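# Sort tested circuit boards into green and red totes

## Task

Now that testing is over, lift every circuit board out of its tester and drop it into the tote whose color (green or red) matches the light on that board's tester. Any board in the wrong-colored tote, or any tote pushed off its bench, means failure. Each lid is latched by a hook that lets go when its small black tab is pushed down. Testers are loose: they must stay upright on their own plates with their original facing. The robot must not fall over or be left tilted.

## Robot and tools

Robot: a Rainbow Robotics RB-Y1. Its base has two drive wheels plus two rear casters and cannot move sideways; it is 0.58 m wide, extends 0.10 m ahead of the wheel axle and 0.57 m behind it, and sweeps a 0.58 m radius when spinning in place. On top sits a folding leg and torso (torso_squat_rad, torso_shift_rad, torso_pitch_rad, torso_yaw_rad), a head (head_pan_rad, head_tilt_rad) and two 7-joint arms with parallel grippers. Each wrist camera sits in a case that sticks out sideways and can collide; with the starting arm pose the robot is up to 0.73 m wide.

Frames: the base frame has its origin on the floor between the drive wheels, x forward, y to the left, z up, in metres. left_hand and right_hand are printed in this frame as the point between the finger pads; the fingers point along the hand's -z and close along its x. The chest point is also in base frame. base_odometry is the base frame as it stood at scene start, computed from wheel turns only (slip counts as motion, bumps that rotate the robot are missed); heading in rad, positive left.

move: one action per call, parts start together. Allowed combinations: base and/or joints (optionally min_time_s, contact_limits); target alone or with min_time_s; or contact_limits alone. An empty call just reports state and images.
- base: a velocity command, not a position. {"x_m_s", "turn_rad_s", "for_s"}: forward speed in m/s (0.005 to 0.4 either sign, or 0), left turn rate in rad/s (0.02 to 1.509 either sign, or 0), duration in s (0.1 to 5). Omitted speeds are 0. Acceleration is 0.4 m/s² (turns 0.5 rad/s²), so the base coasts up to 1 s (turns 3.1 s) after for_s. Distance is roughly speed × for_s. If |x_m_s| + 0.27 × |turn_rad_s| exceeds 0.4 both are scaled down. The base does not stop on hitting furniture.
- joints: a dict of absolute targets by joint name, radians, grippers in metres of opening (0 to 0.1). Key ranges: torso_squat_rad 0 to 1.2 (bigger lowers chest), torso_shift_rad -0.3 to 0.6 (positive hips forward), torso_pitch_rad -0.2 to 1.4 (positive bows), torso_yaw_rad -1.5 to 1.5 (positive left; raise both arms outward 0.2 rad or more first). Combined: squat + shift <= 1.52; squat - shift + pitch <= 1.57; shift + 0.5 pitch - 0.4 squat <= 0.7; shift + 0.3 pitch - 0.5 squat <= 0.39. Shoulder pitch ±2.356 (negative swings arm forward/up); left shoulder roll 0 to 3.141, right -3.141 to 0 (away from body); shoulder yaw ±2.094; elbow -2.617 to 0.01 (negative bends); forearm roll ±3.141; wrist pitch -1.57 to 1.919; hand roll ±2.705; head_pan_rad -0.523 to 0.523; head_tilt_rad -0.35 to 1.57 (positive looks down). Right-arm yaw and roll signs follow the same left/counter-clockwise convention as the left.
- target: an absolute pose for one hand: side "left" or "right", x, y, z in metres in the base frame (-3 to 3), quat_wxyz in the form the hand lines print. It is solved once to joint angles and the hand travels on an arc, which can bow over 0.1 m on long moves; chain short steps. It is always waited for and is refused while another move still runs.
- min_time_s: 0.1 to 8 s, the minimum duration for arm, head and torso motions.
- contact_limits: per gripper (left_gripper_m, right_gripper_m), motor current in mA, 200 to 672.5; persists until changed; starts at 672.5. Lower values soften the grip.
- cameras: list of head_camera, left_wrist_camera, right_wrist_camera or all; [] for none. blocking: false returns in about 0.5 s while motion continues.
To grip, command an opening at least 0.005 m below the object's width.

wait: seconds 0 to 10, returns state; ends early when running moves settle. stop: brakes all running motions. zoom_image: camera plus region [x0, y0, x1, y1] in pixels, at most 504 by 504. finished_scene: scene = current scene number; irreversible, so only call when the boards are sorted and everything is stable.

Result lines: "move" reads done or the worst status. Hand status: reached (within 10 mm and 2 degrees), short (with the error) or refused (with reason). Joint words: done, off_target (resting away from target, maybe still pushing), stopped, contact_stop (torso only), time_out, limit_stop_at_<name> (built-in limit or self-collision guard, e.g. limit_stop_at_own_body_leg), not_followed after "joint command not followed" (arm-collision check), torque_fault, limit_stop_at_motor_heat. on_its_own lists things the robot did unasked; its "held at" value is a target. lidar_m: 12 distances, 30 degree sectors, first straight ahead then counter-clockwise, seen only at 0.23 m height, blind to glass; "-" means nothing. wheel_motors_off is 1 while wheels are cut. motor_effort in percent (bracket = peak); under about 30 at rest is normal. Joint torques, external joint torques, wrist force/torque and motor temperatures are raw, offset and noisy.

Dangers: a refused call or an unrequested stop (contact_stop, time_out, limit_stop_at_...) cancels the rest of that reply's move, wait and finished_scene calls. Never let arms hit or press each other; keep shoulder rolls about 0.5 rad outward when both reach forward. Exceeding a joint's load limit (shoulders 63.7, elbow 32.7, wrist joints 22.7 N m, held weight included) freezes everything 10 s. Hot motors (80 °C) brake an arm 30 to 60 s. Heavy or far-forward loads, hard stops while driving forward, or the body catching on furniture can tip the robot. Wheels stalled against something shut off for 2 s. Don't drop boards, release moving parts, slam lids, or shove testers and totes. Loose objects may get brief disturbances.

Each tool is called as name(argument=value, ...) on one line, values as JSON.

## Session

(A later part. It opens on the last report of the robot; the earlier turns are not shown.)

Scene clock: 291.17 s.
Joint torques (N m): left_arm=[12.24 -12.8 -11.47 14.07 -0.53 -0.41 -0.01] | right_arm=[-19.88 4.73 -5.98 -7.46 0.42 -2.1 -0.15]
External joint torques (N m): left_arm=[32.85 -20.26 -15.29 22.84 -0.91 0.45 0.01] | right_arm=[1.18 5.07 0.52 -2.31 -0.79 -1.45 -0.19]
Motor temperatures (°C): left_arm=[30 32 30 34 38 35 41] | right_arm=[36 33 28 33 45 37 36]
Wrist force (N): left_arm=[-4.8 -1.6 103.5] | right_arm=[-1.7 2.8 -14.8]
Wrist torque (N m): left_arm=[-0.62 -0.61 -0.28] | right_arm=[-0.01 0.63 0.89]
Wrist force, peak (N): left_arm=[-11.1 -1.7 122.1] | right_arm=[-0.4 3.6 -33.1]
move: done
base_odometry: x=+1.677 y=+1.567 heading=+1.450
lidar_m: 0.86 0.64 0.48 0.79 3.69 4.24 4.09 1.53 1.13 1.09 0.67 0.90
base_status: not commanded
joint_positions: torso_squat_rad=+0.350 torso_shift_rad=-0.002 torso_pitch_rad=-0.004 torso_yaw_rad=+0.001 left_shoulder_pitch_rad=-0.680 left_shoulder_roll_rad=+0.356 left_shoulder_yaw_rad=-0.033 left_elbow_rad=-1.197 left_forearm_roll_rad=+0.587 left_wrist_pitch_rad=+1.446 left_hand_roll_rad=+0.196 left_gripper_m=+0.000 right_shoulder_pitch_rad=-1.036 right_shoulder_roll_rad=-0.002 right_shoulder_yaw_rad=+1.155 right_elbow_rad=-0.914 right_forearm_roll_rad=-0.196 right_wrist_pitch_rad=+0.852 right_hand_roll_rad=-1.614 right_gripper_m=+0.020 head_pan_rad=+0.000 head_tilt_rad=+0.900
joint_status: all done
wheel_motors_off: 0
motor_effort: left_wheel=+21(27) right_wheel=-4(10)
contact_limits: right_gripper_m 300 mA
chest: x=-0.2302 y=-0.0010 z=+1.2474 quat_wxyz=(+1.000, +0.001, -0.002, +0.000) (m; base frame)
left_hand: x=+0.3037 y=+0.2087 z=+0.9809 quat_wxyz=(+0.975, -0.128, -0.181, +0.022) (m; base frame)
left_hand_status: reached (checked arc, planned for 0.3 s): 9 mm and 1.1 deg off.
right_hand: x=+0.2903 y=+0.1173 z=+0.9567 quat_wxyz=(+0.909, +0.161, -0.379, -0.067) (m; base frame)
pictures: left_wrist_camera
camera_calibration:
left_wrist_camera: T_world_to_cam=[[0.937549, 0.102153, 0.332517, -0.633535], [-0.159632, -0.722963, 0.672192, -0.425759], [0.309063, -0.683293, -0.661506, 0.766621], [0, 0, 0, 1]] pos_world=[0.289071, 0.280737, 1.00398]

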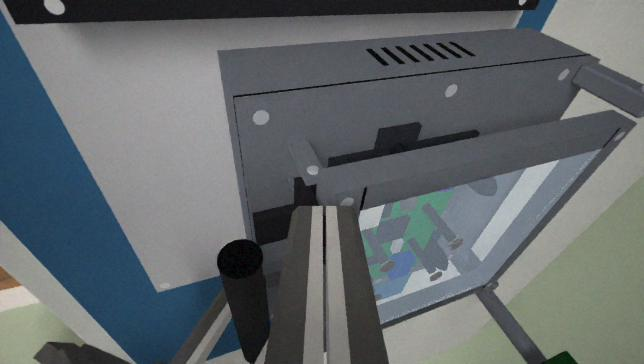

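move(target={"side":"left","x":0.296,"y":0.212,"z":1.0,"quat_wxyz":[0.976,-0.129,-0.172,0.023]}, cameras=[])

move(target={"side":"left","x":0.283,"y":0.213,"z":0.99,"quat_wxyz":[0.976,-0.129,-0.172,0.023]}, cameras=["left_wrist_camera","right_wrist_camera"])

zoom_image(camera="left_wrist_camera", region=[220, 130, 400, 300])

Scene clock: 304.73 s.
Joint torques (N m): left_arm=[-18.28 6.44 2.93 -6.93 0.45 -0.59 0.23] | right_arm=[-17.84 1.78 -6.42 -2.43 0.42 -1.84 -0.09]
External joint torques (N m): left_arm=[2.21 -1.22 -1.09 1.66 0.08 0.24 0.25] | right_arm=[3.18 2.07 0.07 2.75 -0.79 -1.2 -0.13]
Motor temperatures (°C): left_arm=[30 32 30 34 38 35 41] | right_arm=[36 33 28 33 45 37 36]
Wrist force (N): left_arm=[-3.5 1.6 -9.3] | right_arm=[0.6 3.1 17.4]
Wrist torque (N m): left_arm=[-0.10 -0.50 -0.21] | right_arm=[0.00 0.63 0.93]
Wrist force, peak (N): left_arm=[-4.8 -1.5 104.1] | right_arm=[0.2 2.9 20.1]
move: done
base_odometry: x=+1.677 y=+1.567 heading=+1.449
lidar_m: 0.86 0.63 0.48 0.79 3.69 4.24 4.08 1.53 1.12 1.09 0.66 0.90
base_status: not commanded
joint_positions: torso_squat_rad=+0.350 torso_shift_rad=-0.001 torso_pitch_rad=-0.001 torso_yaw_rad=+0.000 left_shoulder_pitch_rad=-0.682 left_shoulder_roll_rad=+0.378 left_shoulder_yaw_rad=-0.022 left_elbow_rad=-1.265 left_forearm_roll_rad=+0.606 left_wrist_pitch_rad=+1.531 left_hand_roll_rad=+0.224 left_gripper_m=+0.000 right_shoulder_pitch_rad=-1.037 right_shoulder_roll_rad=-0.001 right_shoulder_yaw_rad=+1.155 right_elbow_rad=-0.915 right_forearm_roll_rad=-0.196 right_wrist_pitch_rad=+0.852 right_hand_roll_rad=-1.614 right_gripper_m=+0.020 head_pan_rad=+0.000 head_tilt_rad=+0.900
joint_status: all done
wheel_motors_off: 0
motor_effort: left_wheel=+8(21) right_wheel=-2(6)
contact_limits: right_gripper_m 300 mA
chest: x=-0.2287 y=-0.0009 z=+1.2475 quat_wxyz=(+1.000, +0.001, -0.001, +0.000) (m; base frame)
left_hand: x=+0.2972 y=+0.2117 z=+0.9989 quat_wxyz=(+0.976, -0.129, -0.171, +0.023) (m; base frame)
left_hand_status: reached (checked arc, planned for 0.3 s): 2 mm and 0.1 deg off.
right_hand: x=+0.2907 y=+0.1180 z=+0.9558 quat_wxyz=(+0.909, +0.161, -0.378, -0.067) (m; base frame)
pictures: none
No camera images: "cameras" was empty.

Scene clock: 305.37 s.
Joint torques (N m): left_arm=[-18.36 6.43 3.21 -8.28 0.53 -0.69 0.26] | right_arm=[-17.58 1.58 -6.15 -2.21 0.41 -1.9 -0.13]
External joint torques (N m): left_arm=[1.29 -0.96 -0.9 0.27 0.16 0.14 0.28] | right_arm=[3.43 1.86 0.34 2.96 -0.8 -1.26 -0.17]
Motor temperatures (°C): left_arm=[30 32 30 34 38 35 41] | right_arm=[36 33 28 33 45 37 36]
Wrist force (N): left_arm=[-3.7 1.5 -9.5] | right_arm=[0.4 3.1 18.2]
Wrist torque (N m): left_arm=[-0.07 -0.52 -0.20] | right_arm=[-0.05 0.62 0.96]
Wrist force, peak (N): left_arm=[-4.4 2.2 -9.9] | right_arm=[0.0 3.7 19.3]
move: done
base_odometry: x=+1.677 y=+1.567 heading=+1.449
lidar_m: 0.86 0.63 0.48 0.78 3.68 4.24 4.09 1.54 1.13 1.08 0.66 0.91
base_status: not commanded
joint_positions: torso_squat_rad=+0.350 torso_shift_rad=-0.001 torso_pitch_rad=-0.001 torso_yaw_rad=+0.000 left_shoulder_pitch_rad=-0.620 left_shoulder_roll_rad=+0.376 left_shoulder_yaw_rad=-0.024 left_elbow_rad=-1.340 left_forearm_roll_rad=+0.605 left_wrist_pitch_rad=+1.541 left_hand_roll_rad=+0.235 left_gripper_m=+0.000 right_shoulder_pitch_rad=-1.037 right_shoulder_roll_rad=-0.001 right_shoulder_yaw_rad=+1.155 right_elbow_rad=-0.916 right_forearm_roll_rad=-0.196 right_wrist_pitch_rad=+0.852 right_hand_roll_rad=-1.614 right_gripper_m=+0.020 head_pan_rad=+0.000 head_tilt_rad=+0.900
joint_status: all done
wheel_motors_off: 0
motor_effort: left_wheel=+9(9) right_wheel=+0(3)
contact_limits: right_gripper_m 300 mA
chest: x=-0.2287 y=-0.0009 z=+1.2475 quat_wxyz=(+1.000, +0.001, -0.001, +0.000) (m; base frame)
left_hand: x=+0.2835 y=+0.2129 z=+0.9900 quat_wxyz=(+0.977, -0.129, -0.170, +0.023) (m; base frame)
left_hand_status: reached (checked arc, planned for 0.3 s): 1 mm and 0.3 deg off.
right_hand: x=+0.2907 y=+0.1180 z=+0.9558 quat_wxyz=(+0.909, +0.161, -0.378, -0.067) (m; base frame)
pictures: left_wrist_camera, right_wrist_camera
camera_calibration:
left_wrist_camera: T_world_to_cam=[[0.945215, 0.100048, 0.31074, -0.598249], [-0.146462, -0.720734, 0.677562, -0.441599], [0.29175, -0.685954, -0.666596, 0.792289], [0, 0, 0, 1]] pos_world=[0.269646, 0.285051, 1.01325]
right_wrist_camera: T_world_to_cam=[[-0.693274, 0.266591, -0.669553, 0.812525], [-0.307566, 0.730758, 0.609423, -0.54612], [0.651748, 0.628428, -0.424621, 0.21393], [0, 0, 0, 1]] pos_world=[0.255906, 0.048029, 0.967686]

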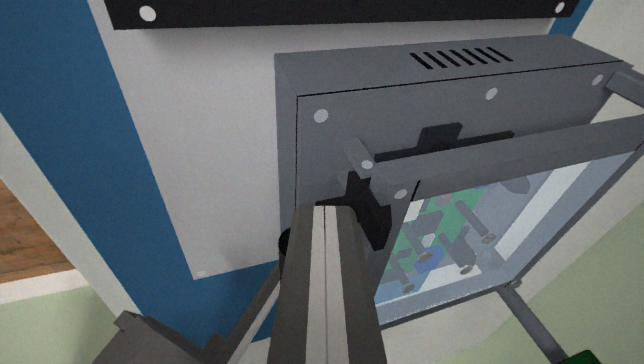

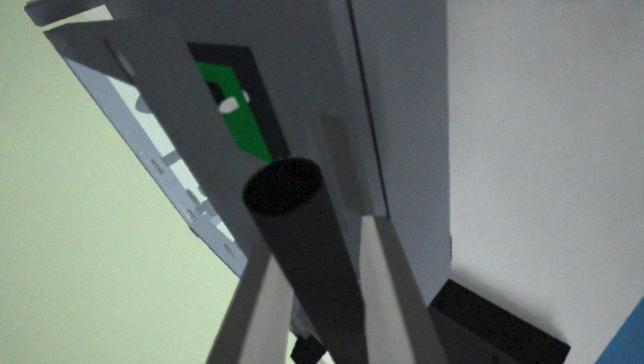

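Scaled by 2.800 from the camera's 644x364 image, which has a finer 920x520 frame.

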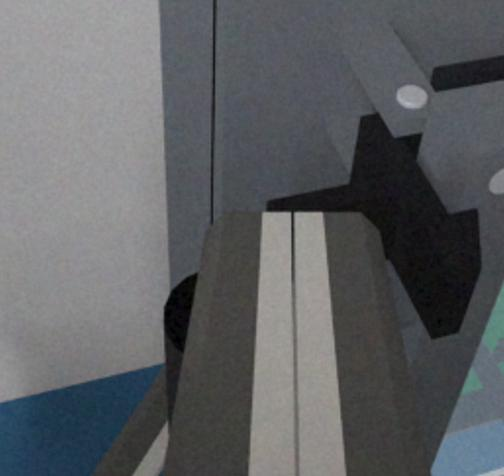

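move(target={"side":"left","x":0.287,"y":0.212,"z":0.98,"quat_wxyz":[0.976,-0.129,-0.172,0.023]}, cameras=["left_wrist_camera"])

zoom_image(camera="left_wrist_camera", region=[220, 130, 400, 300])

Scene clock: 310.77 s.
Joint torques (N m): left_arm=[-18.78 6.42 3.11 -7.42 0.49 -0.99 -0.06] | right_arm=[-17.53 1.28 -6.36 -2.18 0.48 -1.95 -0.07]
External joint torques (N m): left_arm=[0.92 -0.89 -0.92 1.23 0.12 -0.16 -0.04] | right_arm=[3.49 1.57 0.13 3 -0.73 -1.3 -0.11]
Motor temperatures (°C): left_arm=[30 32 30 34 38 35 41] | right_arm=[36 33 28 33 45 37 36]
Wrist force (N): left_arm=[-3.5 1.6 -9.5] | right_arm=[0.0 3.6 17.4]
Wrist torque (N m): left_arm=[-0.10 -0.47 -0.20] | right_arm=[-0.04 0.61 0.96]
Wrist force, peak (N): left_arm=[-4.2 2.8 -10.3] | right_arm=[0.2 2.9 20.9]
move: done
base_odometry: x=+1.677 y=+1.567 heading=+1.449
lidar_m: 0.86 0.63 0.48 0.79 3.69 4.24 4.09 1.54 1.13 1.08 0.66 0.91
base_status: not commanded
joint_positions: torso_squat_rad=+0.350 torso_shift_rad=-0.001 torso_pitch_rad=-0.001 torso_yaw_rad=+0.000 left_shoulder_pitch_rad=-0.618 left_shoulder_roll_rad=+0.368 left_shoulder_yaw_rad=-0.030 left_elbow_rad=-1.307 left_forearm_roll_rad=+0.596 left_wrist_pitch_rad=+1.505 left_hand_roll_rad=+0.222 left_gripper_m=+0.000 right_shoulder_pitch_rad=-1.037 right_shoulder_roll_rad=-0.001 right_shoulder_yaw_rad=+1.155 right_elbow_rad=-0.916 right_forearm_roll_rad=-0.196 right_wrist_pitch_rad=+0.852 right_hand_roll_rad=-1.614 right_gripper_m=+0.020 head_pan_rad=+0.000 head_tilt_rad=+0.900
joint_status: all done
wheel_motors_off: 0
motor_effort: left_wheel=+7(10) right_wheel=+0(2)
contact_limits: right_gripper_m 300 mA
chest: x=-0.2287 y=-0.0009 z=+1.2475 quat_wxyz=(+1.000, +0.001, -0.001, +0.000) (m; base frame)
left_hand: x=+0.2864 y=+0.2122 z=+0.9804 quat_wxyz=(+0.976, -0.129, -0.172, +0.023) (m; base frame)
left_hand_status: reached (checked arc, planned for 0.2 s): 1 mm and 0.0 deg off.
right_hand: x=+0.2907 y=+0.1180 z=+0.9558 quat_wxyz=(+0.909, +0.161, -0.378, -0.067) (m; base frame)
pictures: left_wrist_camera
camera_calibration:
left_wrist_camera: T_world_to_cam=[[0.943664, 0.101194, 0.315051, -0.601934], [-0.148278, -0.721842, 0.675987, -0.432847], [0.295823, -0.68462, -0.666171, 0.782706], [0, 0, 0, 1]] pos_world=[0.2723, 0.284321, 1.00366]

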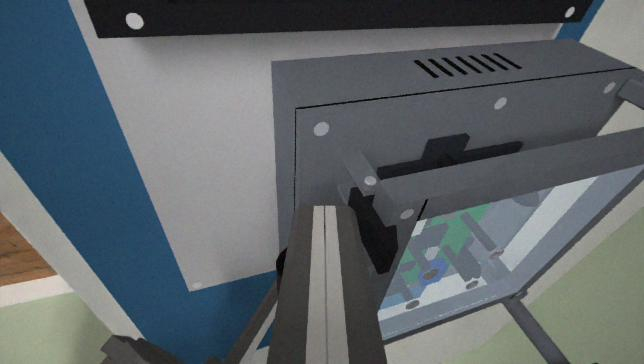

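Scaled by 2.800 from the camera's 644x364 image, which has a finer 920x520 frame.

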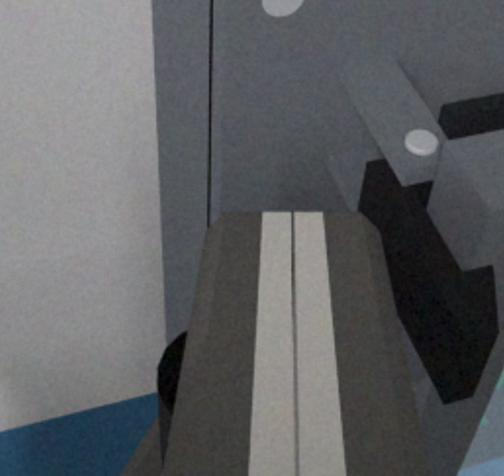

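move(target={"side":"left","x":0.287,"y":0.208,"z":0.972,"quat_wxyz":[0.976,-0.129,-0.172,0.023]}, cameras=["left_wrist_camera"])

zoom_image(camera="left_wrist_camera", region=[220, 130, 400, 300])

Scene clock: 317.33 s.
Joint torques (N m): left_arm=[-19.25 3.92 2.56 -7.19 0.88 -2.9 -0.04] | right_arm=[-17.19 1.33 -6.46 -2.97 -0.04 -1.91 -0.13]
External joint torques (N m): left_arm=[0.43 -3.19 -1.39 1.52 0.51 -2.02 -0.02] | right_arm=[3.83 1.63 0.03 2.19 -1.25 -1.27 -0.18]
Motor temperatures (°C): left_arm=[30 32 30 34 38 35 41] | right_arm=[36 33 28 33 45 37 36]
Wrist force (N): left_arm=[-12.0 6.0 5.7] | right_arm=[2.9 4.7 9.1]
Wrist torque (N m): left_arm=[0.00 -0.23 -0.22] | right_arm=[-0.01 0.56 0.95]
Wrist force, peak (N): left_arm=[-12.7 7.1 7.6] | right_arm=[0.1 3.8 17.8]
move: done
base_odometry: x=+1.677 y=+1.567 heading=+1.449
lidar_m: 0.86 0.63 0.48 0.77 3.68 4.25 4.09 1.53 1.13 1.09 0.66 0.90
base_status: not commanded
joint_positions: torso_squat_rad=+0.350 torso_shift_rad=-0.001 torso_pitch_rad=-0.001 torso_yaw_rad=+0.000 left_shoulder_pitch_rad=-0.614 left_shoulder_roll_rad=+0.356 left_shoulder_yaw_rad=-0.037 left_elbow_rad=-1.290 left_forearm_roll_rad=+0.587 left_wrist_pitch_rad=+1.482 left_hand_roll_rad=+0.220 left_gripper_m=+0.000 right_shoulder_pitch_rad=-1.037 right_shoulder_roll_rad=-0.001 right_shoulder_yaw_rad=+1.155 right_elbow_rad=-0.915 right_forearm_roll_rad=-0.196 right_wrist_pitch_rad=+0.852 right_hand_roll_rad=-1.614 right_gripper_m=+0.020 head_pan_rad=+0.000 head_tilt_rad=+0.900
joint_status: all done
wheel_motors_off: 0
motor_effort: left_wheel=+9(10) right_wheel=-1(2)
contact_limits: right_gripper_m 300 mA
chest: x=-0.2287 y=-0.0009 z=+1.2475 quat_wxyz=(+1.000, +0.001, -0.001, +0.000) (m; base frame)
left_hand: x=+0.2866 y=+0.2086 z=+0.9724 quat_wxyz=(+0.976, -0.129, -0.172, +0.023) (m; base frame)
left_hand_status: reached (checked arc, planned for 0.2 s): 1 mm and 0.1 deg off.
right_hand: x=+0.2908 y=+0.1181 z=+0.9559 quat_wxyz=(+0.909, +0.161, -0.378, -0.067) (m; base frame)
pictures: left_wrist_camera
camera_calibration:
left_wrist_camera: T_world_to_cam=[[0.943743, 0.101533, 0.314706, -0.598958], [-0.147736, -0.721976, 0.675962, -0.430065], [0.295842, -0.684428, -0.66636, 0.774965], [0, 0, 0, 1]] pos_world=[0.272459, 0.280725, 0.995608]

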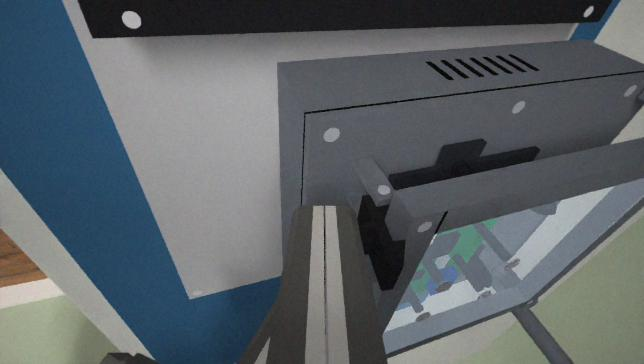

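Scaled by 2.800 from the camera's 644x364 image, which has a finer 920x520 frame.

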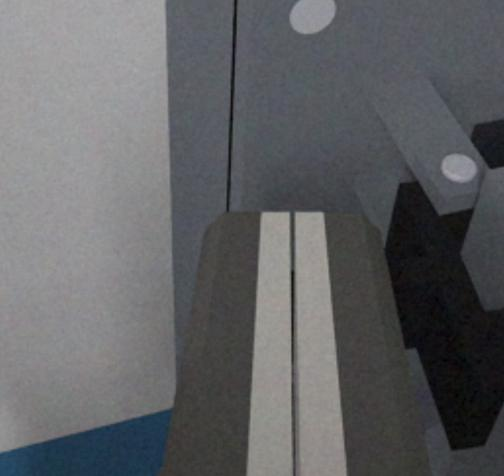

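move(target={"side":"left","x":0.287,"y":0.207,"z":0.966,"quat_wxyz":[0.976,-0.129,-0.172,0.023]}, cameras=["left_wrist_camera","right_wrist_camera"])

zoom_image(camera="left_wrist_camera", region=[220, 130, 460, 330])

Scene clock: 326.80 s.
Joint torques (N m): left_arm=[-13.07 -0.82 -0.08 -2.76 0.75 -3.75 -0.07] | right_arm=[-15.01 2.3 -5.54 -3.76 -0.89 -1.37 -0.15]
External joint torques (N m): left_arm=[6.63 -7.87 -3.99 5.99 0.38 -2.91 -0.04] | right_arm=[6.03 2.61 0.96 1.41 -2.1 -0.73 -0.19]
Motor temperatures (°C): left_arm=[30 32 30 34 38 35 41] | right_arm=[36 33 28 33 45 37 36]
Wrist force (N): left_arm=[-14.4 4.2 33.6] | right_arm=[7.6 5.8 1.2]
Wrist torque (N m): left_arm=[-0.05 -0.28 -0.23] | right_arm=[0.04 0.58 0.92]
Wrist force, peak (N): left_arm=[-16.8 7.0 48.6] | right_arm=[10.5 7.5 -6.5]
move: done
base_odometry: x=+1.677 y=+1.567 heading=+1.449
lidar_m: 0.86 0.63 0.48 0.78 3.69 4.24 4.09 1.54 1.12 1.09 0.67 0.90
base_status: not commanded
joint_positions: torso_squat_rad=+0.350 torso_shift_rad=-0.001 torso_pitch_rad=-0.002 torso_yaw_rad=+0.000 left_shoulder_pitch_rad=-0.612 left_shoulder_roll_rad=+0.351 left_shoulder_yaw_rad=-0.040 left_elbow_rad=-1.276 left_forearm_roll_rad=+0.583 left_wrist_pitch_rad=+1.463 left_hand_roll_rad=+0.213 left_gripper_m=+0.000 right_shoulder_pitch_rad=-1.037 right_shoulder_roll_rad=-0.001 right_shoulder_yaw_rad=+1.154 right_elbow_rad=-0.915 right_forearm_roll_rad=-0.196 right_wrist_pitch_rad=+0.852 right_hand_roll_rad=-1.614 right_gripper_m=+0.020 head_pan_rad=+0.000 head_tilt_rad=+0.900
joint_status: all done
wheel_motors_off: 0
motor_effort: left_wheel=+12(14) right_wheel=-1(4)
contact_limits: right_gripper_m 300 mA
chest: x=-0.2291 y=-0.0010 z=+1.2474 quat_wxyz=(+1.000, +0.001, -0.001, +0.000) (m; base frame)
left_hand: x=+0.2873 y=+0.2080 z=+0.9679 quat_wxyz=(+0.976, -0.128, -0.174, +0.023) (m; base frame)
left_hand_status: reached (checked arc, planned for 0.1 s): 2 mm and 0.2 deg off.
right_hand: x=+0.2908 y=+0.1181 z=+0.9565 quat_wxyz=(+0.909, +0.161, -0.379, -0.067) (m; base frame)
pictures: left_wrist_camera, right_wrist_camera
camera_calibration:
left_wrist_camera: T_world_to_cam=[[0.942609, 0.101642, 0.318052, -0.60111], [-0.149843, -0.722469, 0.674971, -0.425737], [0.298388, -0.683892, -0.665775, 0.769978], [0, 0, 0, 1]] pos_world=[0.273066, 0.280098, 0.991177]
right_wrist_camera: T_world_to_cam=[[-0.692208, 0.266423, -0.670721, 0.813858], [-0.308624, 0.730824, 0.608808, -0.545653], [0.65238, 0.628422, -0.423658, 0.213033], [0, 0, 0, 1]] pos_world=[0.255979, 0.0480708, 0.968323]

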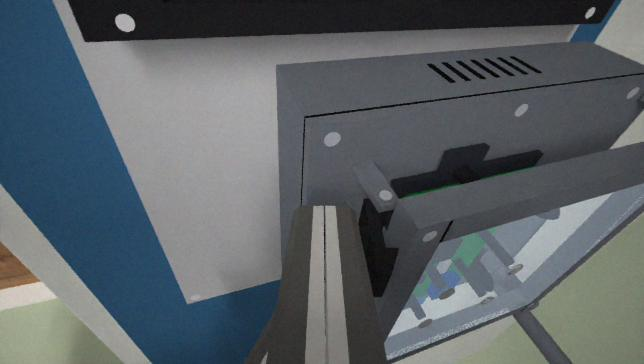

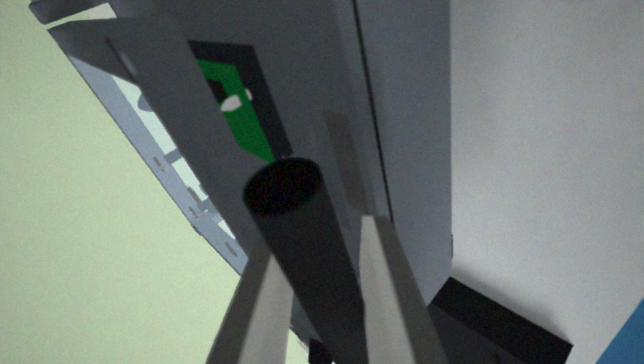

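Scaled by 2.100 from the camera's 644x364 image, which has a finer 920x520 frame.

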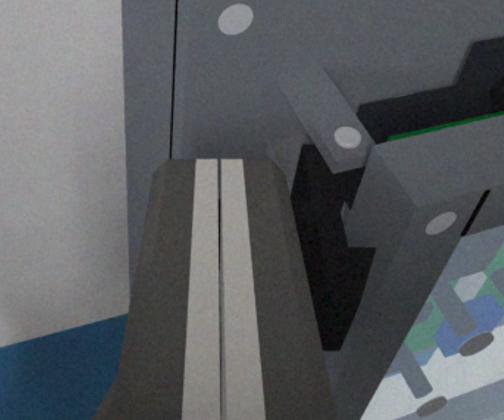

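move(target={"side":"left","x":0.286,"y":0.207,"z":0.96,"quat_wxyz":[0.976,-0.129,-0.172,0.023]}, cameras=["left_wrist_camera"])

zoom_image(camera="left_wrist_camera", region=[220, 130, 460, 330])

Scene clock: 334.00 s.
Joint torques (N m): left_arm=[-1.46 -6.44 -5.29 7.01 -1.67 -5.87 0.01] | right_arm=[-12.5 5.15 -4.08 -5.32 -2.13 -0.65 -0.08]
External joint torques (N m): left_arm=[18.24 -13.47 -9.18 15.79 -2.04 -5.02 0.03] | right_arm=[8.58 5.51 2.42 -0.17 -3.35 -0.01 -0.12]
Motor temperatures (°C): left_arm=[30 32 30 34 38 35 41] | right_arm=[36 33 28 33 45 37 36]
Wrist force (N): left_arm=[-26.3 -1.5 88.9] | right_arm=[15.0 9.9 -15.6]
Wrist torque (N m): left_arm=[-0.35 -0.16 -0.27] | right_arm=[0.19 0.61 0.91]
Wrist force, peak (N): left_arm=[-35.1 -3.3 109.2] | right_arm=[20.0 11.5 -25.4]
move: done
base_odometry: x=+1.677 y=+1.567 heading=+1.450
lidar_m: 0.86 0.63 0.48 0.78 3.69 4.23 4.09 1.53 1.13 1.08 0.67 0.90
base_status: not commanded
joint_positions: torso_squat_rad=+0.350 torso_shift_rad=-0.002 torso_pitch_rad=-0.004 torso_yaw_rad=+0.001 left_shoulder_pitch_rad=-0.608 left_shoulder_roll_rad=+0.348 left_shoulder_yaw_rad=-0.042 left_elbow_rad=-1.266 left_forearm_roll_rad=+0.581 left_wrist_pitch_rad=+1.447 left_hand_roll_rad=+0.206 left_gripper_m=+0.000 right_shoulder_pitch_rad=-1.038 right_shoulder_roll_rad=-0.002 right_shoulder_yaw_rad=+1.154 right_elbow_rad=-0.915 right_forearm_roll_rad=-0.195 right_wrist_pitch_rad=+0.852 right_hand_roll_rad=-1.614 right_gripper_m=+0.020 head_pan_rad=+0.000 head_tilt_rad=+0.900
joint_status: all done
wheel_motors_off: 0
motor_effort: left_wheel=+21(25) right_wheel=-3(4)
contact_limits: right_gripper_m 300 mA
chest: x=-0.2302 y=-0.0011 z=+1.2474 quat_wxyz=(+1.000, +0.001, -0.002, +0.000) (m; base frame)
left_hand: x=+0.2873 y=+0.2082 z=+0.9649 quat_wxyz=(+0.976, -0.128, -0.177, +0.023) (m; base frame)
left_hand_status: reached (checked arc, planned for 0.1 s): 5 mm and 0.5 deg off.
right_hand: x=+0.2908 y=+0.1178 z=+0.9578 quat_wxyz=(+0.908, +0.161, -0.380, -0.067) (m; base frame)
pictures: left_wrist_camera
camera_calibration:
left_wrist_camera: T_world_to_cam=[[0.940755, 0.101372, 0.32358, -0.604972], [-0.153965, -0.722525, 0.673982, -0.421408], [0.302118, -0.683872, -0.664111, 0.76542], [0, 0, 0, 1]] pos_world=[0.273001, 0.280299, 0.988102]

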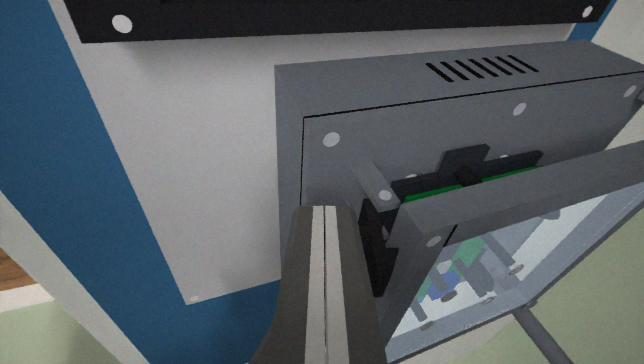

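Scaled by 2.100 from the camera's 644x364 image, which has a finer 920x520 frame.

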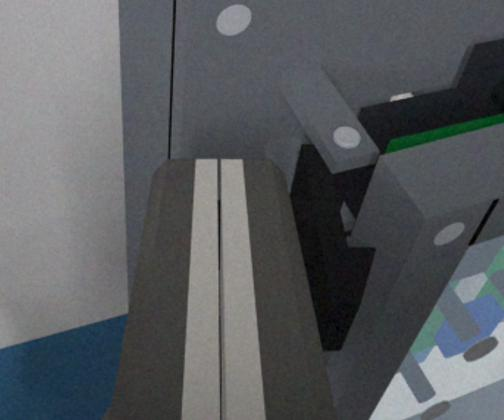

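move(target={"side":"right","x":0.292,"y":0.118,"z":0.985,"quat_wxyz":[0.91,0.161,-0.377,-0.067]}, min_time_s=1.5)

Scene clock: 342.73 s.
Joint torques (N m): left_arm=[-1.16 -6.2 -5.48 8.08 -2.18 -7.18 -0.04] | right_arm=[-19.63 2.36 -7.6 -7.89 -0.73 0.15 -0.05]
External joint torques (N m): left_arm=[18.53 -13.23 -9.37 16.86 -2.56 -6.34 -0.02] | right_arm=[1.8 3.42 -0.39 -2.69 -2 0.84 -0.09]
Motor temperatures (°C): left_arm=[29 32 30 34 38 36 41] | right_arm=[36 33 28 33 45 37 36]
Wrist force (N): left_arm=[-30.8 -4.5 98.0] | right_arm=[5.0 11.2 -31.3]
Wrist torque (N m): left_arm=[-0.50 -0.04 -0.30] | right_arm=[0.17 0.72 0.90]
Wrist force, peak (N): left_arm=[-31.9 -2.8 101.7] | right_arm=[7.2 9.3 -33.3]
move: done
base_odometry: x=+1.677 y=+1.567 heading=+1.450
lidar_m: 0.85 0.63 0.48 0.78 3.69 4.24 4.08 1.54 1.13 1.09 0.66 0.90
base_status: not commanded
joint_positions: torso_squat_rad=+0.350 torso_shift_rad=-0.002 torso_pitch_rad=-0.004 torso_yaw_rad=+0.001 left_shoulder_pitch_rad=-0.609 left_shoulder_roll_rad=+0.348 left_shoulder_yaw_rad=-0.041 left_elbow_rad=-1.266 left_forearm_roll_rad=+0.581 left_wrist_pitch_rad=+1.448 left_hand_roll_rad=+0.206 left_gripper_m=+0.000 right_shoulder_pitch_rad=-1.069 right_shoulder_roll_rad=-0.043 right_shoulder_yaw_rad=+1.122 right_elbow_rad=-1.012 right_forearm_roll_rad=-0.247 right_wrist_pitch_rad=+0.934 right_hand_roll_rad=-1.576 right_gripper_m=+0.020 head_pan_rad=+0.000 head_tilt_rad=+0.900
joint_status: all done
wheel_motors_off: 0
motor_effort: left_wheel=+21(23) right_wheel=-2(5)
contact_limits: right_gripper_m 300 mA
chest: x=-0.2301 y=-0.0010 z=+1.2474 quat_wxyz=(+1.000, +0.001, -0.002, +0.000) (m; base frame)
left_hand: x=+0.2873 y=+0.2082 z=+0.9650 quat_wxyz=(+0.976, -0.128, -0.177, +0.023) (m; base frame)
right_hand: x=+0.2928 y=+0.1177 z=+0.9847 quat_wxyz=(+0.910, +0.160, -0.377, -0.067) (m; base frame)
right_hand_status: reached (checked arc, planned for 1.5 s): 1 mm and 0.1 deg off.
pictures: head_camera, left_wrist_camera, right_wrist_camera
camera_calibration:
head_camera: T_world_to_cam=[[0.0296042, -0.998761, 0.0400055, -0.0546503], [-0.755191, -0.0485687, -0.653703, 0.847413], [0.654836, -0.0108595, -0.755693, 1.16958], [0, 0, 0, 1]] pos_world=[-0.124307, -0.00072383, 1.43999]
left_wrist_camera: T_world_to_cam=[[0.940751, 0.101401, 0.323582, -0.605028], [-0.154018, -0.722364, 0.674143, -0.421612], [0.302103, -0.684038, -0.663947, 0.765359], [0, 0, 0, 1]] pos_world=[0.273027, 0.280327, 0.988161]
right_wrist_camera: T_world_to_cam=[[-0.694077, 0.26599, -0.668959, 0.833171], [-0.305706, 0.732392, 0.608396, -0.56255], [0.651768, 0.626779, -0.427021, 0.227593], [0, 0, 0, 1]] pos_world=[0.257972, 0.0477411, 0.996798]

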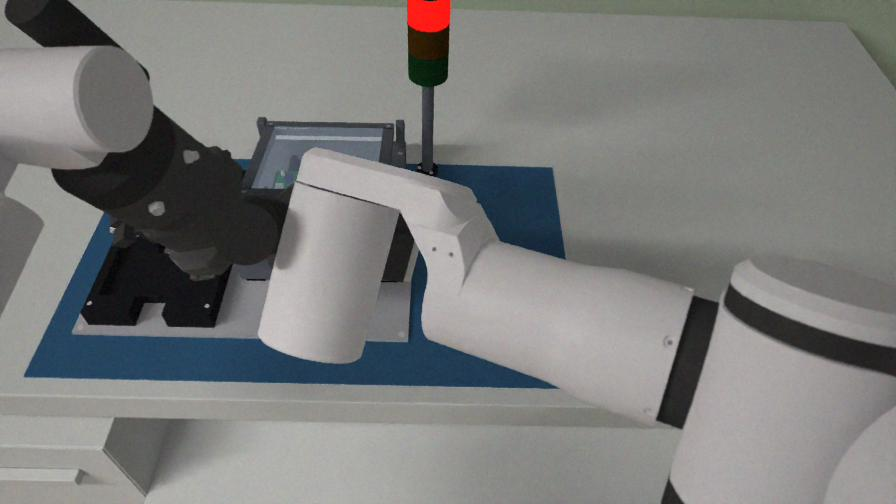

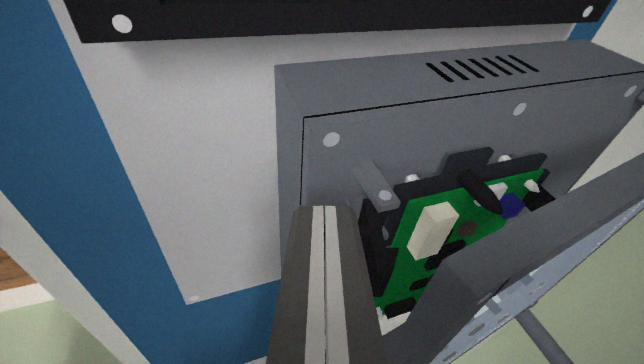

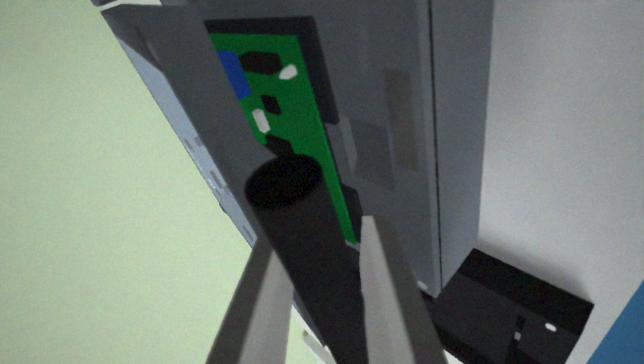

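move(target={"side":"left","x":0.275,"y":0.24,"z":1.02,"quat_wxyz":[0.976,-0.129,-0.172,0.023]}, cameras=[])

move(target={"side":"left","x":0.22,"y":0.30,"z":1.06,"quat_wxyz":[0.966,0,-0.259,0]}, cameras=[])

move(target={"side":"right","x":0.306,"y":0.118,"z":1.03,"quat_wxyz":[0.948,0.135,-0.284,-0.041]}, min_time_s=1.5)

Scene clock: 362.87 s.
Joint torques (N m): left_arm=[-17.93 7.54 4.09 -7.13 0.47 -0.96 0.35] | right_arm=[-20.6 -1.13 -8.21 -3.98 1.18 -0.52 0]
External joint torques (N m): left_arm=[1.46 -0.95 -0.35 1.08 0.11 -0.13 0.37] | right_arm=[0.78 -0.13 -1.02 1.25 -0.08 0.18 -0.04]
Motor temperatures (°C): left_arm=[29 32 30 34 38 36 41] | right_arm=[36 33 29 33 45 37 36]
Wrist force (N): left_arm=[-3.2 1.7 -9.3] | right_arm=[-3.8 8.6 -9.2]
Wrist torque (N m): left_arm=[-0.11 -0.47 -0.19] | right_arm=[-0.02 0.61 0.92]
Wrist force, peak (N): left_arm=[-30.7 -4.9 98.2] | right_arm=[4.7 11.3 -31.5]
move: done
base_odometry: x=+1.677 y=+1.567 heading=+1.449
lidar_m: 0.86 0.63 0.47 0.78 3.68 4.24 4.09 1.54 1.12 1.08 0.67 0.90
base_status: not commanded
joint_positions: torso_squat_rad=+0.350 torso_shift_rad=+0.000 torso_pitch_rad=+0.000 torso_yaw_rad=+0.000 left_shoulder_pitch_rad=-0.617 left_shoulder_roll_rad=+0.440 left_shoulder_yaw_rad=+0.023 left_elbow_rad=-1.409 left_forearm_roll_rad=+0.657 left_wrist_pitch_rad=+1.629 left_hand_roll_rad=+0.226 left_gripper_m=+0.000 right_shoulder_pitch_rad=-1.068 right_shoulder_roll_rad=-0.042 right_shoulder_yaw_rad=+1.122 right_elbow_rad=-1.013 right_forearm_roll_rad=-0.247 right_wrist_pitch_rad=+0.935 right_hand_roll_rad=-1.576 right_gripper_m=+0.020 head_pan_rad=+0.000 head_tilt_rad=+0.900
joint_status: all done
wheel_motors_off: 0
motor_effort: left_wheel=+5(22) right_wheel=-3(7)
contact_limits: right_gripper_m 300 mA
chest: x=-0.2281 y=-0.0007 z=+1.2475 quat_wxyz=(+1.000, +0.000, +0.000, +0.000) (m; base frame)
left_hand: x=+0.2770 y=+0.2399 z=+1.0178 quat_wxyz=(+0.977, -0.129, -0.170, +0.022) (m; base frame)
left_hand_status: reached (checked arc, planned for 0.4 s): 3 mm and 0.3 deg off.
right_hand: x=+0.2934 y=+0.1182 z=+0.9830 quat_wxyz=(+0.910, +0.160, -0.375, -0.067) (m; base frame)
pictures: none
No camera images: "cameras" was empty.

Scene clock: 364.13 s.
Joint torques (N m): left_arm=[-13.99 9.08 5.28 -6.48 0.04 -0.89 0.2] | right_arm=[-20.82 -1.34 -8.11 -4.18 1.07 -0.67 -0.02]
External joint torques (N m): left_arm=[0.88 0.22 -0.56 0.32 0.32 0.12 0.23] | right_arm=[0.56 -0.33 -0.92 1.05 -0.19 0.02 -0.06]
Motor temperatures (°C): left_arm=[29 32 30 34 38 36 41] | right_arm=[36 33 29 33 45 37 36]
Wrist force (N): left_arm=[-4.5 0.0 -8.7] | right_arm=[-4.3 9.4 -11.0]
Wrist torque (N m): left_arm=[-0.02 -0.57 -0.23] | right_arm=[0.01 0.64 0.92]
Wrist force, peak (N): left_arm=[-4.5 1.3 -10.2] | right_arm=[-4.5 9.7 -13.3]
move: done
base_odometry: x=+1.677 y=+1.567 heading=+1.449
lidar_m: 0.86 0.63 0.48 0.78 3.68 4.24 4.09 1.53 1.13 1.09 0.66 0.90
base_status: not commanded
joint_positions: torso_squat_rad=+0.350 torso_shift_rad=+0.000 torso_pitch_rad=+0.000 torso_yaw_rad=+0.000 left_shoulder_pitch_rad=-0.358 left_shoulder_roll_rad=+0.578 left_shoulder_yaw_rad=+0.019 left_elbow_rad=-1.954 left_forearm_roll_rad=+0.537 left_wrist_pitch_rad=+1.728 left_hand_roll_rad=+0.301 left_gripper_m=+0.000 right_shoulder_pitch_rad=-1.068 right_shoulder_roll_rad=-0.042 right_shoulder_yaw_rad=+1.122 right_elbow_rad=-1.012 right_forearm_roll_rad=-0.247 right_wrist_pitch_rad=+0.935 right_hand_roll_rad=-1.576 right_gripper_m=+0.020 head_pan_rad=+0.000 head_tilt_rad=+0.900
joint_status: all done
wheel_motors_off: 0
motor_effort: left_wheel=+5(6) right_wheel=-4(6)
contact_limits: right_gripper_m 300 mA
chest: x=-0.2281 y=-0.0007 z=+1.2475 quat_wxyz=(+1.000, +0.000, +0.000, +0.000) (m; base frame)
left_hand: x=+0.2200 y=+0.2999 z=+1.0602 quat_wxyz=(+0.966, +0.000, -0.258, +0.000) (m; base frame)
left_hand_status: reached (checked arc, planned for 0.9 s): 0 mm and 0.1 deg off.
right_hand: x=+0.2934 y=+0.1182 z=+0.9830 quat_wxyz=(+0.910, +0.160, -0.375, -0.067) (m; base frame)
pictures: none
No camera images: "cameras" was empty.

Scene clock: 365.97 s.
Joint torques (N m): left_arm=[-14.06 8.95 5.34 -6.45 0.03 -0.9 0.18] | right_arm=[-24.21 -0.01 -8.54 -5.52 -0.01 -0.42 0]
External joint torques (N m): left_arm=[0.81 0.1 -0.49 0.35 0.3 0.12 0.2] | right_arm=[-0.91 4.13 -1.91 -0.59 -0.93 0.51 -0.04]
Motor temperatures (°C): left_arm=[29 32 30 34 38 36 41] | right_arm=[36 33 29 33 45 37 36]
Wrist force (N): left_arm=[-5.0 0.0 -9.0] | right_arm=[1.8 9.3 -23.9]
Wrist torque (N m): left_arm=[-0.02 -0.62 -0.23] | right_arm=[0.13 0.73 0.64]
Wrist force, peak (N): left_arm=[-4.9 0.0 -9.2] | right_arm=[1.9 9.7 -25.0]
move: done
base_odometry: x=+1.677 y=+1.567 heading=+1.449
lidar_m: 0.85 0.63 0.48 0.77 3.69 4.23 4.09 1.54 1.13 1.08 0.67 0.90
base_status: not commanded
joint_positions: torso_squat_rad=+0.350 torso_shift_rad=+0.000 torso_pitch_rad=+0.000 torso_yaw_rad=+0.000 left_shoulder_pitch_rad=-0.358 left_shoulder_roll_rad=+0.578 left_shoulder_yaw_rad=+0.019 left_elbow_rad=-1.954 left_forearm_roll_rad=+0.537 left_wrist_pitch_rad=+1.728 left_hand_roll_rad=+0.301 left_gripper_m=+0.000 right_shoulder_pitch_rad=-1.257 right_shoulder_roll_rad=-0.032 right_shoulder_yaw_rad=+0.964 right_elbow_rad=-0.864 right_forearm_roll_rad=-0.646 right_wrist_pitch_rad=+1.050 right_hand_roll_rad=-1.204 right_gripper_m=+0.017 head_pan_rad=+0.000 head_tilt_rad=+0.900
joint_status: all done
wheel_motors_off: 0
motor_effort: left_wheel=+5(6) right_wheel=-4(6)
contact_limits: right_gripper_m 300 mA
chest: x=-0.2279 y=-0.0007 z=+1.2475 quat_wxyz=(+1.000, +0.000, +0.000, +0.000) (m; base frame)
left_hand: x=+0.2202 y=+0.2999 z=+1.0600 quat_wxyz=(+0.966, +0.000, -0.258, +0.000) (m; base frame)
right_hand: x=+0.3063 y=+0.1172 z=+1.0296 quat_wxyz=(+0.948, +0.135, -0.285, -0.042) (m; base frame)
right_hand_status: reached (checked arc, planned for 1.5 s): 1 mm and 0.1 deg off.
pictures: head_camera, left_wrist_camera, right_wrist_camera
camera_calibration:
head_camera: T_world_to_cam=[[0.0290337, -0.998753, 0.040605, -0.0553133], [-0.757671, -0.0484855, -0.650834, 0.845063], [0.651991, -0.0118691, -0.758134, 1.17057], [0, 0, 0, 1]] pos_world=[-0.121319, -0.000377344, 1.43969]
left_wrist_camera: T_world_to_cam=[[0.872885, 0.0151311, 0.487691, -0.715052], [-0.226979, -0.872191, 0.433316, -0.113495], [0.431916, -0.488931, -0.757888, 0.923933], [0, 0, 0, 1]] pos_world=[0.199336, 0.36357, 1.09814]
right_wrist_camera: T_world_to_cam=[[-0.824665, 0.179205, -0.536482, 0.786367], [-0.234253, 0.755108, 0.612321, -0.613991], [0.514833, 0.630632, -0.580732, 0.438026], [0, 0, 0, 1]] pos_world=[0.27915, 0.0464753, 1.05221]

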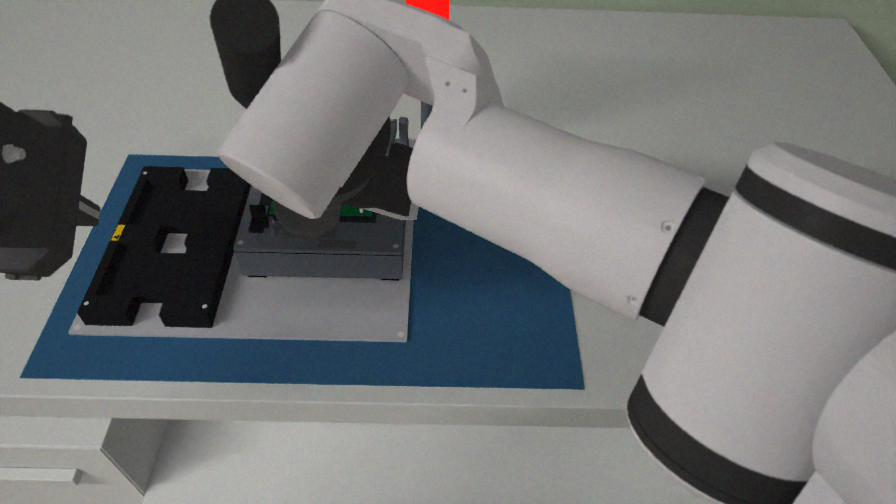

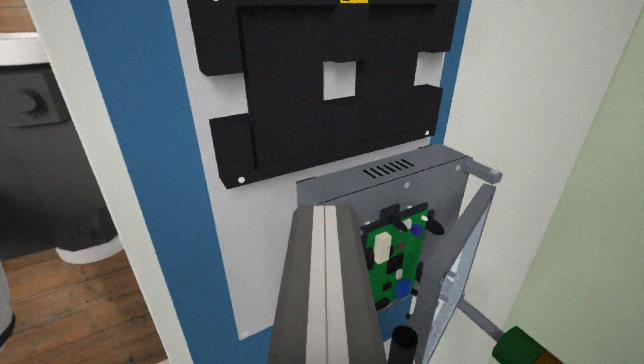

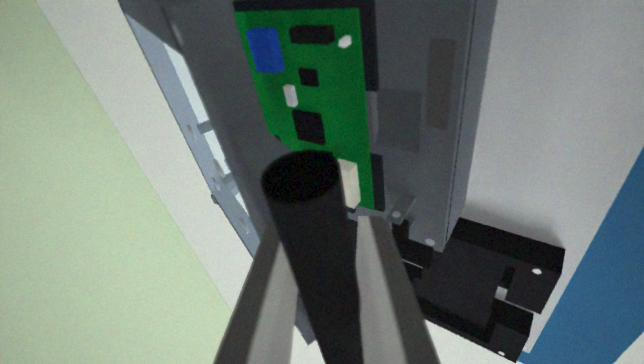

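move(contact_limits={"right_gripper_m":420}, cameras=[])

move(target={"side":"right","x":0.331,"y":0.118,"z":1.069,"quat_wxyz":[0.976,0.129,-0.172,-0.023]}, min_time_s=1.5, cameras=["right_wrist_camera","left_wrist_camera"])

Scene clock: 373.60 s.
Joint torques (N m): left_arm=[-14.03 9.18 5.2 -6.36 0.04 -0.95 0.19] | right_arm=[-24.22 -0.15 -8.48 -5.34 -0.14 -0.46 0.1]
External joint torques (N m): left_arm=[0.83 0.33 -0.64 0.45 0.31 0.07 0.21] | right_arm=[-0.93 3.99 -1.84 -0.41 -1.05 0.47 0.07]
Motor temperatures (°C): left_arm=[29 32 30 34 38 36 41] | right_arm=[36 33 29 33 45 37 36]
Wrist force (N): left_arm=[-5.1 0.0 -9.1] | right_arm=[1.9 9.4 -23.9]
Wrist torque (N m): left_arm=[-0.02 -0.63 -0.22] | right_arm=[0.12 0.79 0.77]
Wrist force, peak (N): left_arm=[-5.0 -0.1 -9.3] | right_arm=[2.2 9.7 -24.7]
base_odometry: x=+1.677 y=+1.567 heading=+1.449
lidar_m: 0.86 0.63 0.48 0.79 3.69 4.25 4.09 1.54 1.12 1.09 0.65 0.90
base_status: not commanded
joint_positions: torso_squat_rad=+0.350 torso_shift_rad=+0.000 torso_pitch_rad=+0.000 torso_yaw_rad=+0.000 left_shoulder_pitch_rad=-0.358 left_shoulder_roll_rad=+0.578 left_shoulder_yaw_rad=+0.019 left_elbow_rad=-1.954 left_forearm_roll_rad=+0.537 left_wrist_pitch_rad=+1.728 left_hand_roll_rad=+0.301 left_gripper_m=+0.000 right_shoulder_pitch_rad=-1.257 right_shoulder_roll_rad=-0.032 right_shoulder_yaw_rad=+0.964 right_elbow_rad=-0.864 right_forearm_roll_rad=-0.646 right_wrist_pitch_rad=+1.050 right_hand_roll_rad=-1.204 right_gripper_m=+0.017 head_pan_rad=+0.000 head_tilt_rad=+0.900
joint_status: not commanded
wheel_motors_off: 0
motor_effort: left_wheel=+4(6) right_wheel=-4(5)
contact_limits: right_gripper_m 420 mA
chest: x=-0.2279 y=-0.0007 z=+1.2475 quat_wxyz=(+1.000, +0.000, +0.000, +0.000) (m; base frame)
left_hand: x=+0.2202 y=+0.2999 z=+1.0600 quat_wxyz=(+0.966, +0.000, -0.258, +0.000) (m; base frame)
right_hand: x=+0.3062 y=+0.1172 z=+1.0296 quat_wxyz=(+0.948, +0.135, -0.285, -0.042) (m; base frame)
pictures: none
No camera images: "cameras" was empty.

Scene clock: 375.43 s.
Joint torques (N m): left_arm=[-14.04 9.38 5.29 -6.36 0.01 -0.84 0.2] | right_arm=[-24.09 -11.26 -2.81 5.67 0.98 -2.98 -0.37]
External joint torques (N m): left_arm=[0.84 0.53 -0.54 0.45 0.29 0.18 0.22] | right_arm=[0.71 -1.34 0.95 2.44 0.62 -1.88 -0.4]
Motor temperatures (°C): left_arm=[29 32 30 34 38 36 41] | right_arm=[36 33 29 33 45 37 36]
Wrist force (N): left_arm=[-4.6 0.0 -9.1] | right_arm=[-7.3 5.9 -6.3]
Wrist torque (N m): left_arm=[-0.01 -0.59 -0.23] | right_arm=[0.25 1.14 0.84]
Wrist force, peak (N): left_arm=[-4.7 -0.2 -9.4] | right_arm=[9.4 11.4 -21.2]
move: short
base_odometry: x=+1.677 y=+1.567 heading=+1.449
lidar_m: 0.86 0.64 0.48 0.79 3.68 4.24 4.08 1.54 1.13 1.08 0.66 0.91
base_status: not commanded
joint_positions: torso_squat_rad=+0.350 torso_shift_rad=+0.000 torso_pitch_rad=+0.000 torso_yaw_rad=+0.000 left_shoulder_pitch_rad=-0.358 left_shoulder_roll_rad=+0.578 left_shoulder_yaw_rad=+0.019 left_elbow_rad=-1.954 left_forearm_roll_rad=+0.537 left_wrist_pitch_rad=+1.728 left_hand_roll_rad=+0.301 left_gripper_m=+0.000 right_shoulder_pitch_rad=-1.640 right_shoulder_roll_rad=+0.000 right_shoulder_yaw_rad=+1.566 right_elbow_rad=-0.389 right_forearm_roll_rad=-1.796 right_wrist_pitch_rad=+0.833 right_hand_roll_rad=-0.805 right_gripper_m=+0.015 head_pan_rad=+0.000 head_tilt_rad=+0.900
joint_status: all done
wheel_motors_off: 0
motor_effort: left_wheel=+4(6) right_wheel=-3(5)
contact_limits: right_gripper_m 420 mA
chest: x=-0.2282 y=-0.0007 z=+1.2475 quat_wxyz=(+1.000, +0.000, +0.000, +0.000) (m; base frame)
left_hand: x=+0.2199 y=+0.2999 z=+1.0602 quat_wxyz=(+0.966, +0.000, -0.258, +0.000) (m; base frame)
right_hand: x=+0.3296 y=+0.1178 z=+1.0692 quat_wxyz=(+0.961, +0.166, -0.222, -0.023) (m; base frame)
right_hand_status: short (checked arc, as near as the solve gets, planned for 1.5 s): 1 mm and 7.3 deg off. The place is met; only the turn is off.
pictures: left_wrist_camera, right_wrist_camera
camera_calibration:
left_wrist_camera: T_world_to_cam=[[0.87267, 0.0151672, 0.488075, -0.715285], [-0.227113, -0.872225, 0.433179, -0.113452], [0.432281, -0.48887, -0.75772, 0.923921], [0, 0, 0, 1]] pos_world=[0.199048, 0.36357, 1.09833]
right_wrist_camera: T_world_to_cam=[[-0.893339, 0.141059, -0.426671, 0.736504], [-0.210287, 0.707874, 0.67431, -0.701852], [0.397147, 0.692111, -0.602708, 0.50364], [0, 0, 0, 1]] pos_world=[0.310339, 0.0443578, 1.09106]

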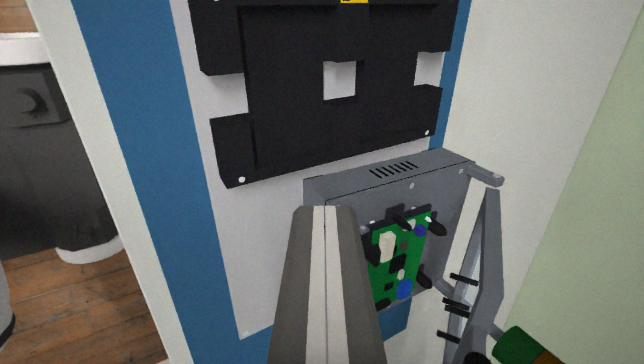

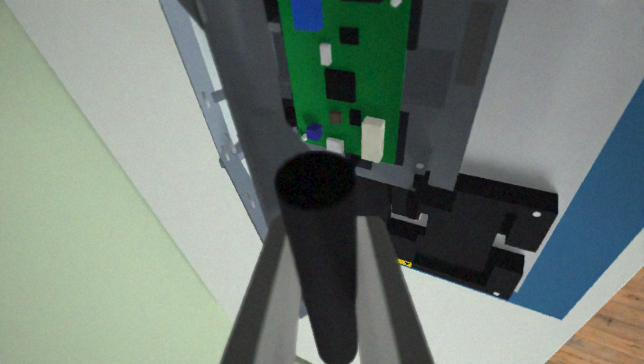

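move(target={"side":"left","x":0.25,"y":0.23,"z":1.03,"quat_wxyz":[0.858,-0.113,-0.496,0.065]})

Scene clock: 384.90 s.
Joint torques (N m): left_arm=[-10.61 3.41 3.39 -9.23 0.22 -1.6 0.2] | right_arm=[-24.02 -11.1 -2.75 5.35 0.88 -2.69 -0.38]
External joint torques (N m): left_arm=[0.54 -0.56 -0.18 0.41 0.3 0.16 0.25] | right_arm=[0.79 -1.18 1.01 2.12 0.52 -1.59 -0.41]
Motor temperatures (°C): left_arm=[29 32 30 34 38 36 41] | right_arm=[37 34 28 33 45 37 36]
Wrist force (N): left_arm=[-6.8 1.5 -6.6] | right_arm=[-5.9 6.6 -9.3]
Wrist torque (N m): left_arm=[-0.09 -0.66 -0.21] | right_arm=[0.21 1.15 0.87]
Wrist force, peak (N): left_arm=[-5.2 -0.1 -9.1] | right_arm=[-5.6 8.3 -12.2]
move: done
base_odometry: x=+1.677 y=+1.567 heading=+1.449
lidar_m: 0.85 0.63 0.48 0.78 3.68 4.24 4.09 1.53 1.13 1.09 0.66 0.90
base_status: not commanded
joint_positions: torso_squat_rad=+0.350 torso_shift_rad=+0.000 torso_pitch_rad=+0.000 torso_yaw_rad=+0.000 left_shoulder_pitch_rad=-0.017 left_shoulder_roll_rad=+0.309 left_shoulder_yaw_rad=-0.065 left_elbow_rad=-2.014 left_forearm_roll_rad=+0.270 left_wrist_pitch_rad=+0.924 left_hand_roll_rad=+0.372 left_gripper_m=+0.000 right_shoulder_pitch_rad=-1.640 right_shoulder_roll_rad=+0.000 right_shoulder_yaw_rad=+1.566 right_elbow_rad=-0.389 right_forearm_roll_rad=-1.796 right_wrist_pitch_rad=+0.832 right_hand_roll_rad=-0.805 right_gripper_m=+0.015 head_pan_rad=+0.000 head_tilt_rad=+0.900
joint_status: all done
wheel_motors_off: 0
motor_effort: left_wheel=+5(6) right_wheel=-3(5)
contact_limits: right_gripper_m 420 mA
chest: x=-0.2282 y=-0.0008 z=+1.2475 quat_wxyz=(+1.000, +0.000, +0.000, +0.000) (m; base frame)
left_hand: x=+0.2497 y=+0.2301 z=+1.0301 quat_wxyz=(+0.859, -0.112, -0.495, +0.065) (m; base frame)
left_hand_status: reached (checked arc, planned for 0.8 s): 0 mm and 0.1 deg off.
right_hand: x=+0.3297 y=+0.1178 z=+1.0692 quat_wxyz=(+0.961, +0.166, -0.222, -0.023) (m; base frame)
pictures: head_camera, left_wrist_camera, right_wrist_camera
camera_calibration:
head_camera: T_world_to_cam=[[0.029052, -0.998756, 0.0405249, -0.0552641], [-0.75739, -0.0484522, -0.651162, 0.845284], [0.652316, -0.0117756, -0.757856, 1.1705], [0, 0, 0, 1]] pos_world=[-0.121718, -0.000456152, 1.43973]
left_wrist_camera: T_world_to_cam=[[0.51133, 0.236715, 0.82614, -1.0345], [-0.412458, -0.775763, 0.477566, -0.176147], [0.753937, -0.584942, -0.299036, 0.323413], [0, 0, 0, 1]] pos_world=[0.212483, 0.297411, 1.03547]
right_wrist_camera: T_world_to_cam=[[-0.893288, 0.14113, -0.426754, 0.736613], [-0.210313, 0.707855, 0.674322, -0.701817], [0.397247, 0.692116, -0.602637, 0.503549], [0, 0, 0, 1]] pos_world=[0.310373, 0.0443124, 1.09106]

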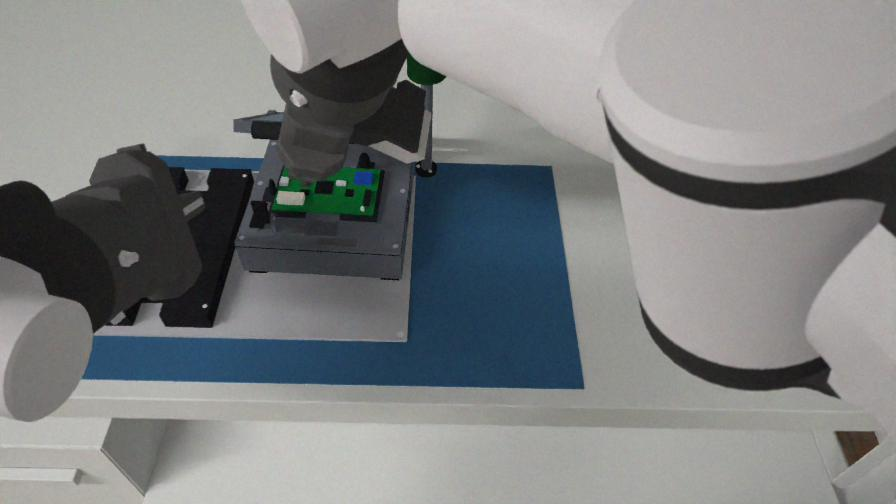

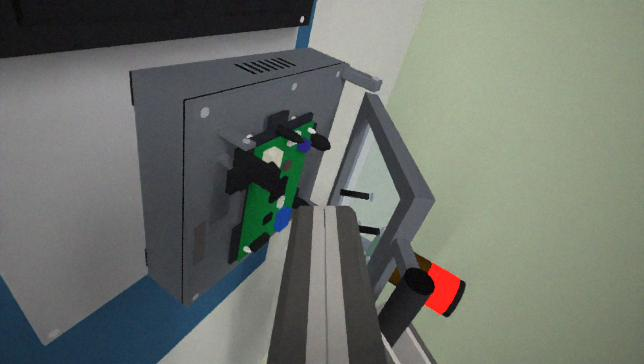

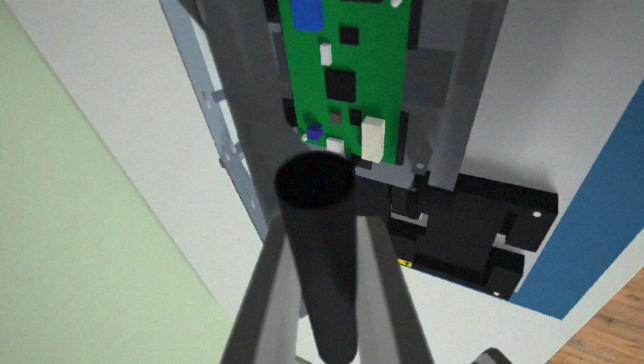

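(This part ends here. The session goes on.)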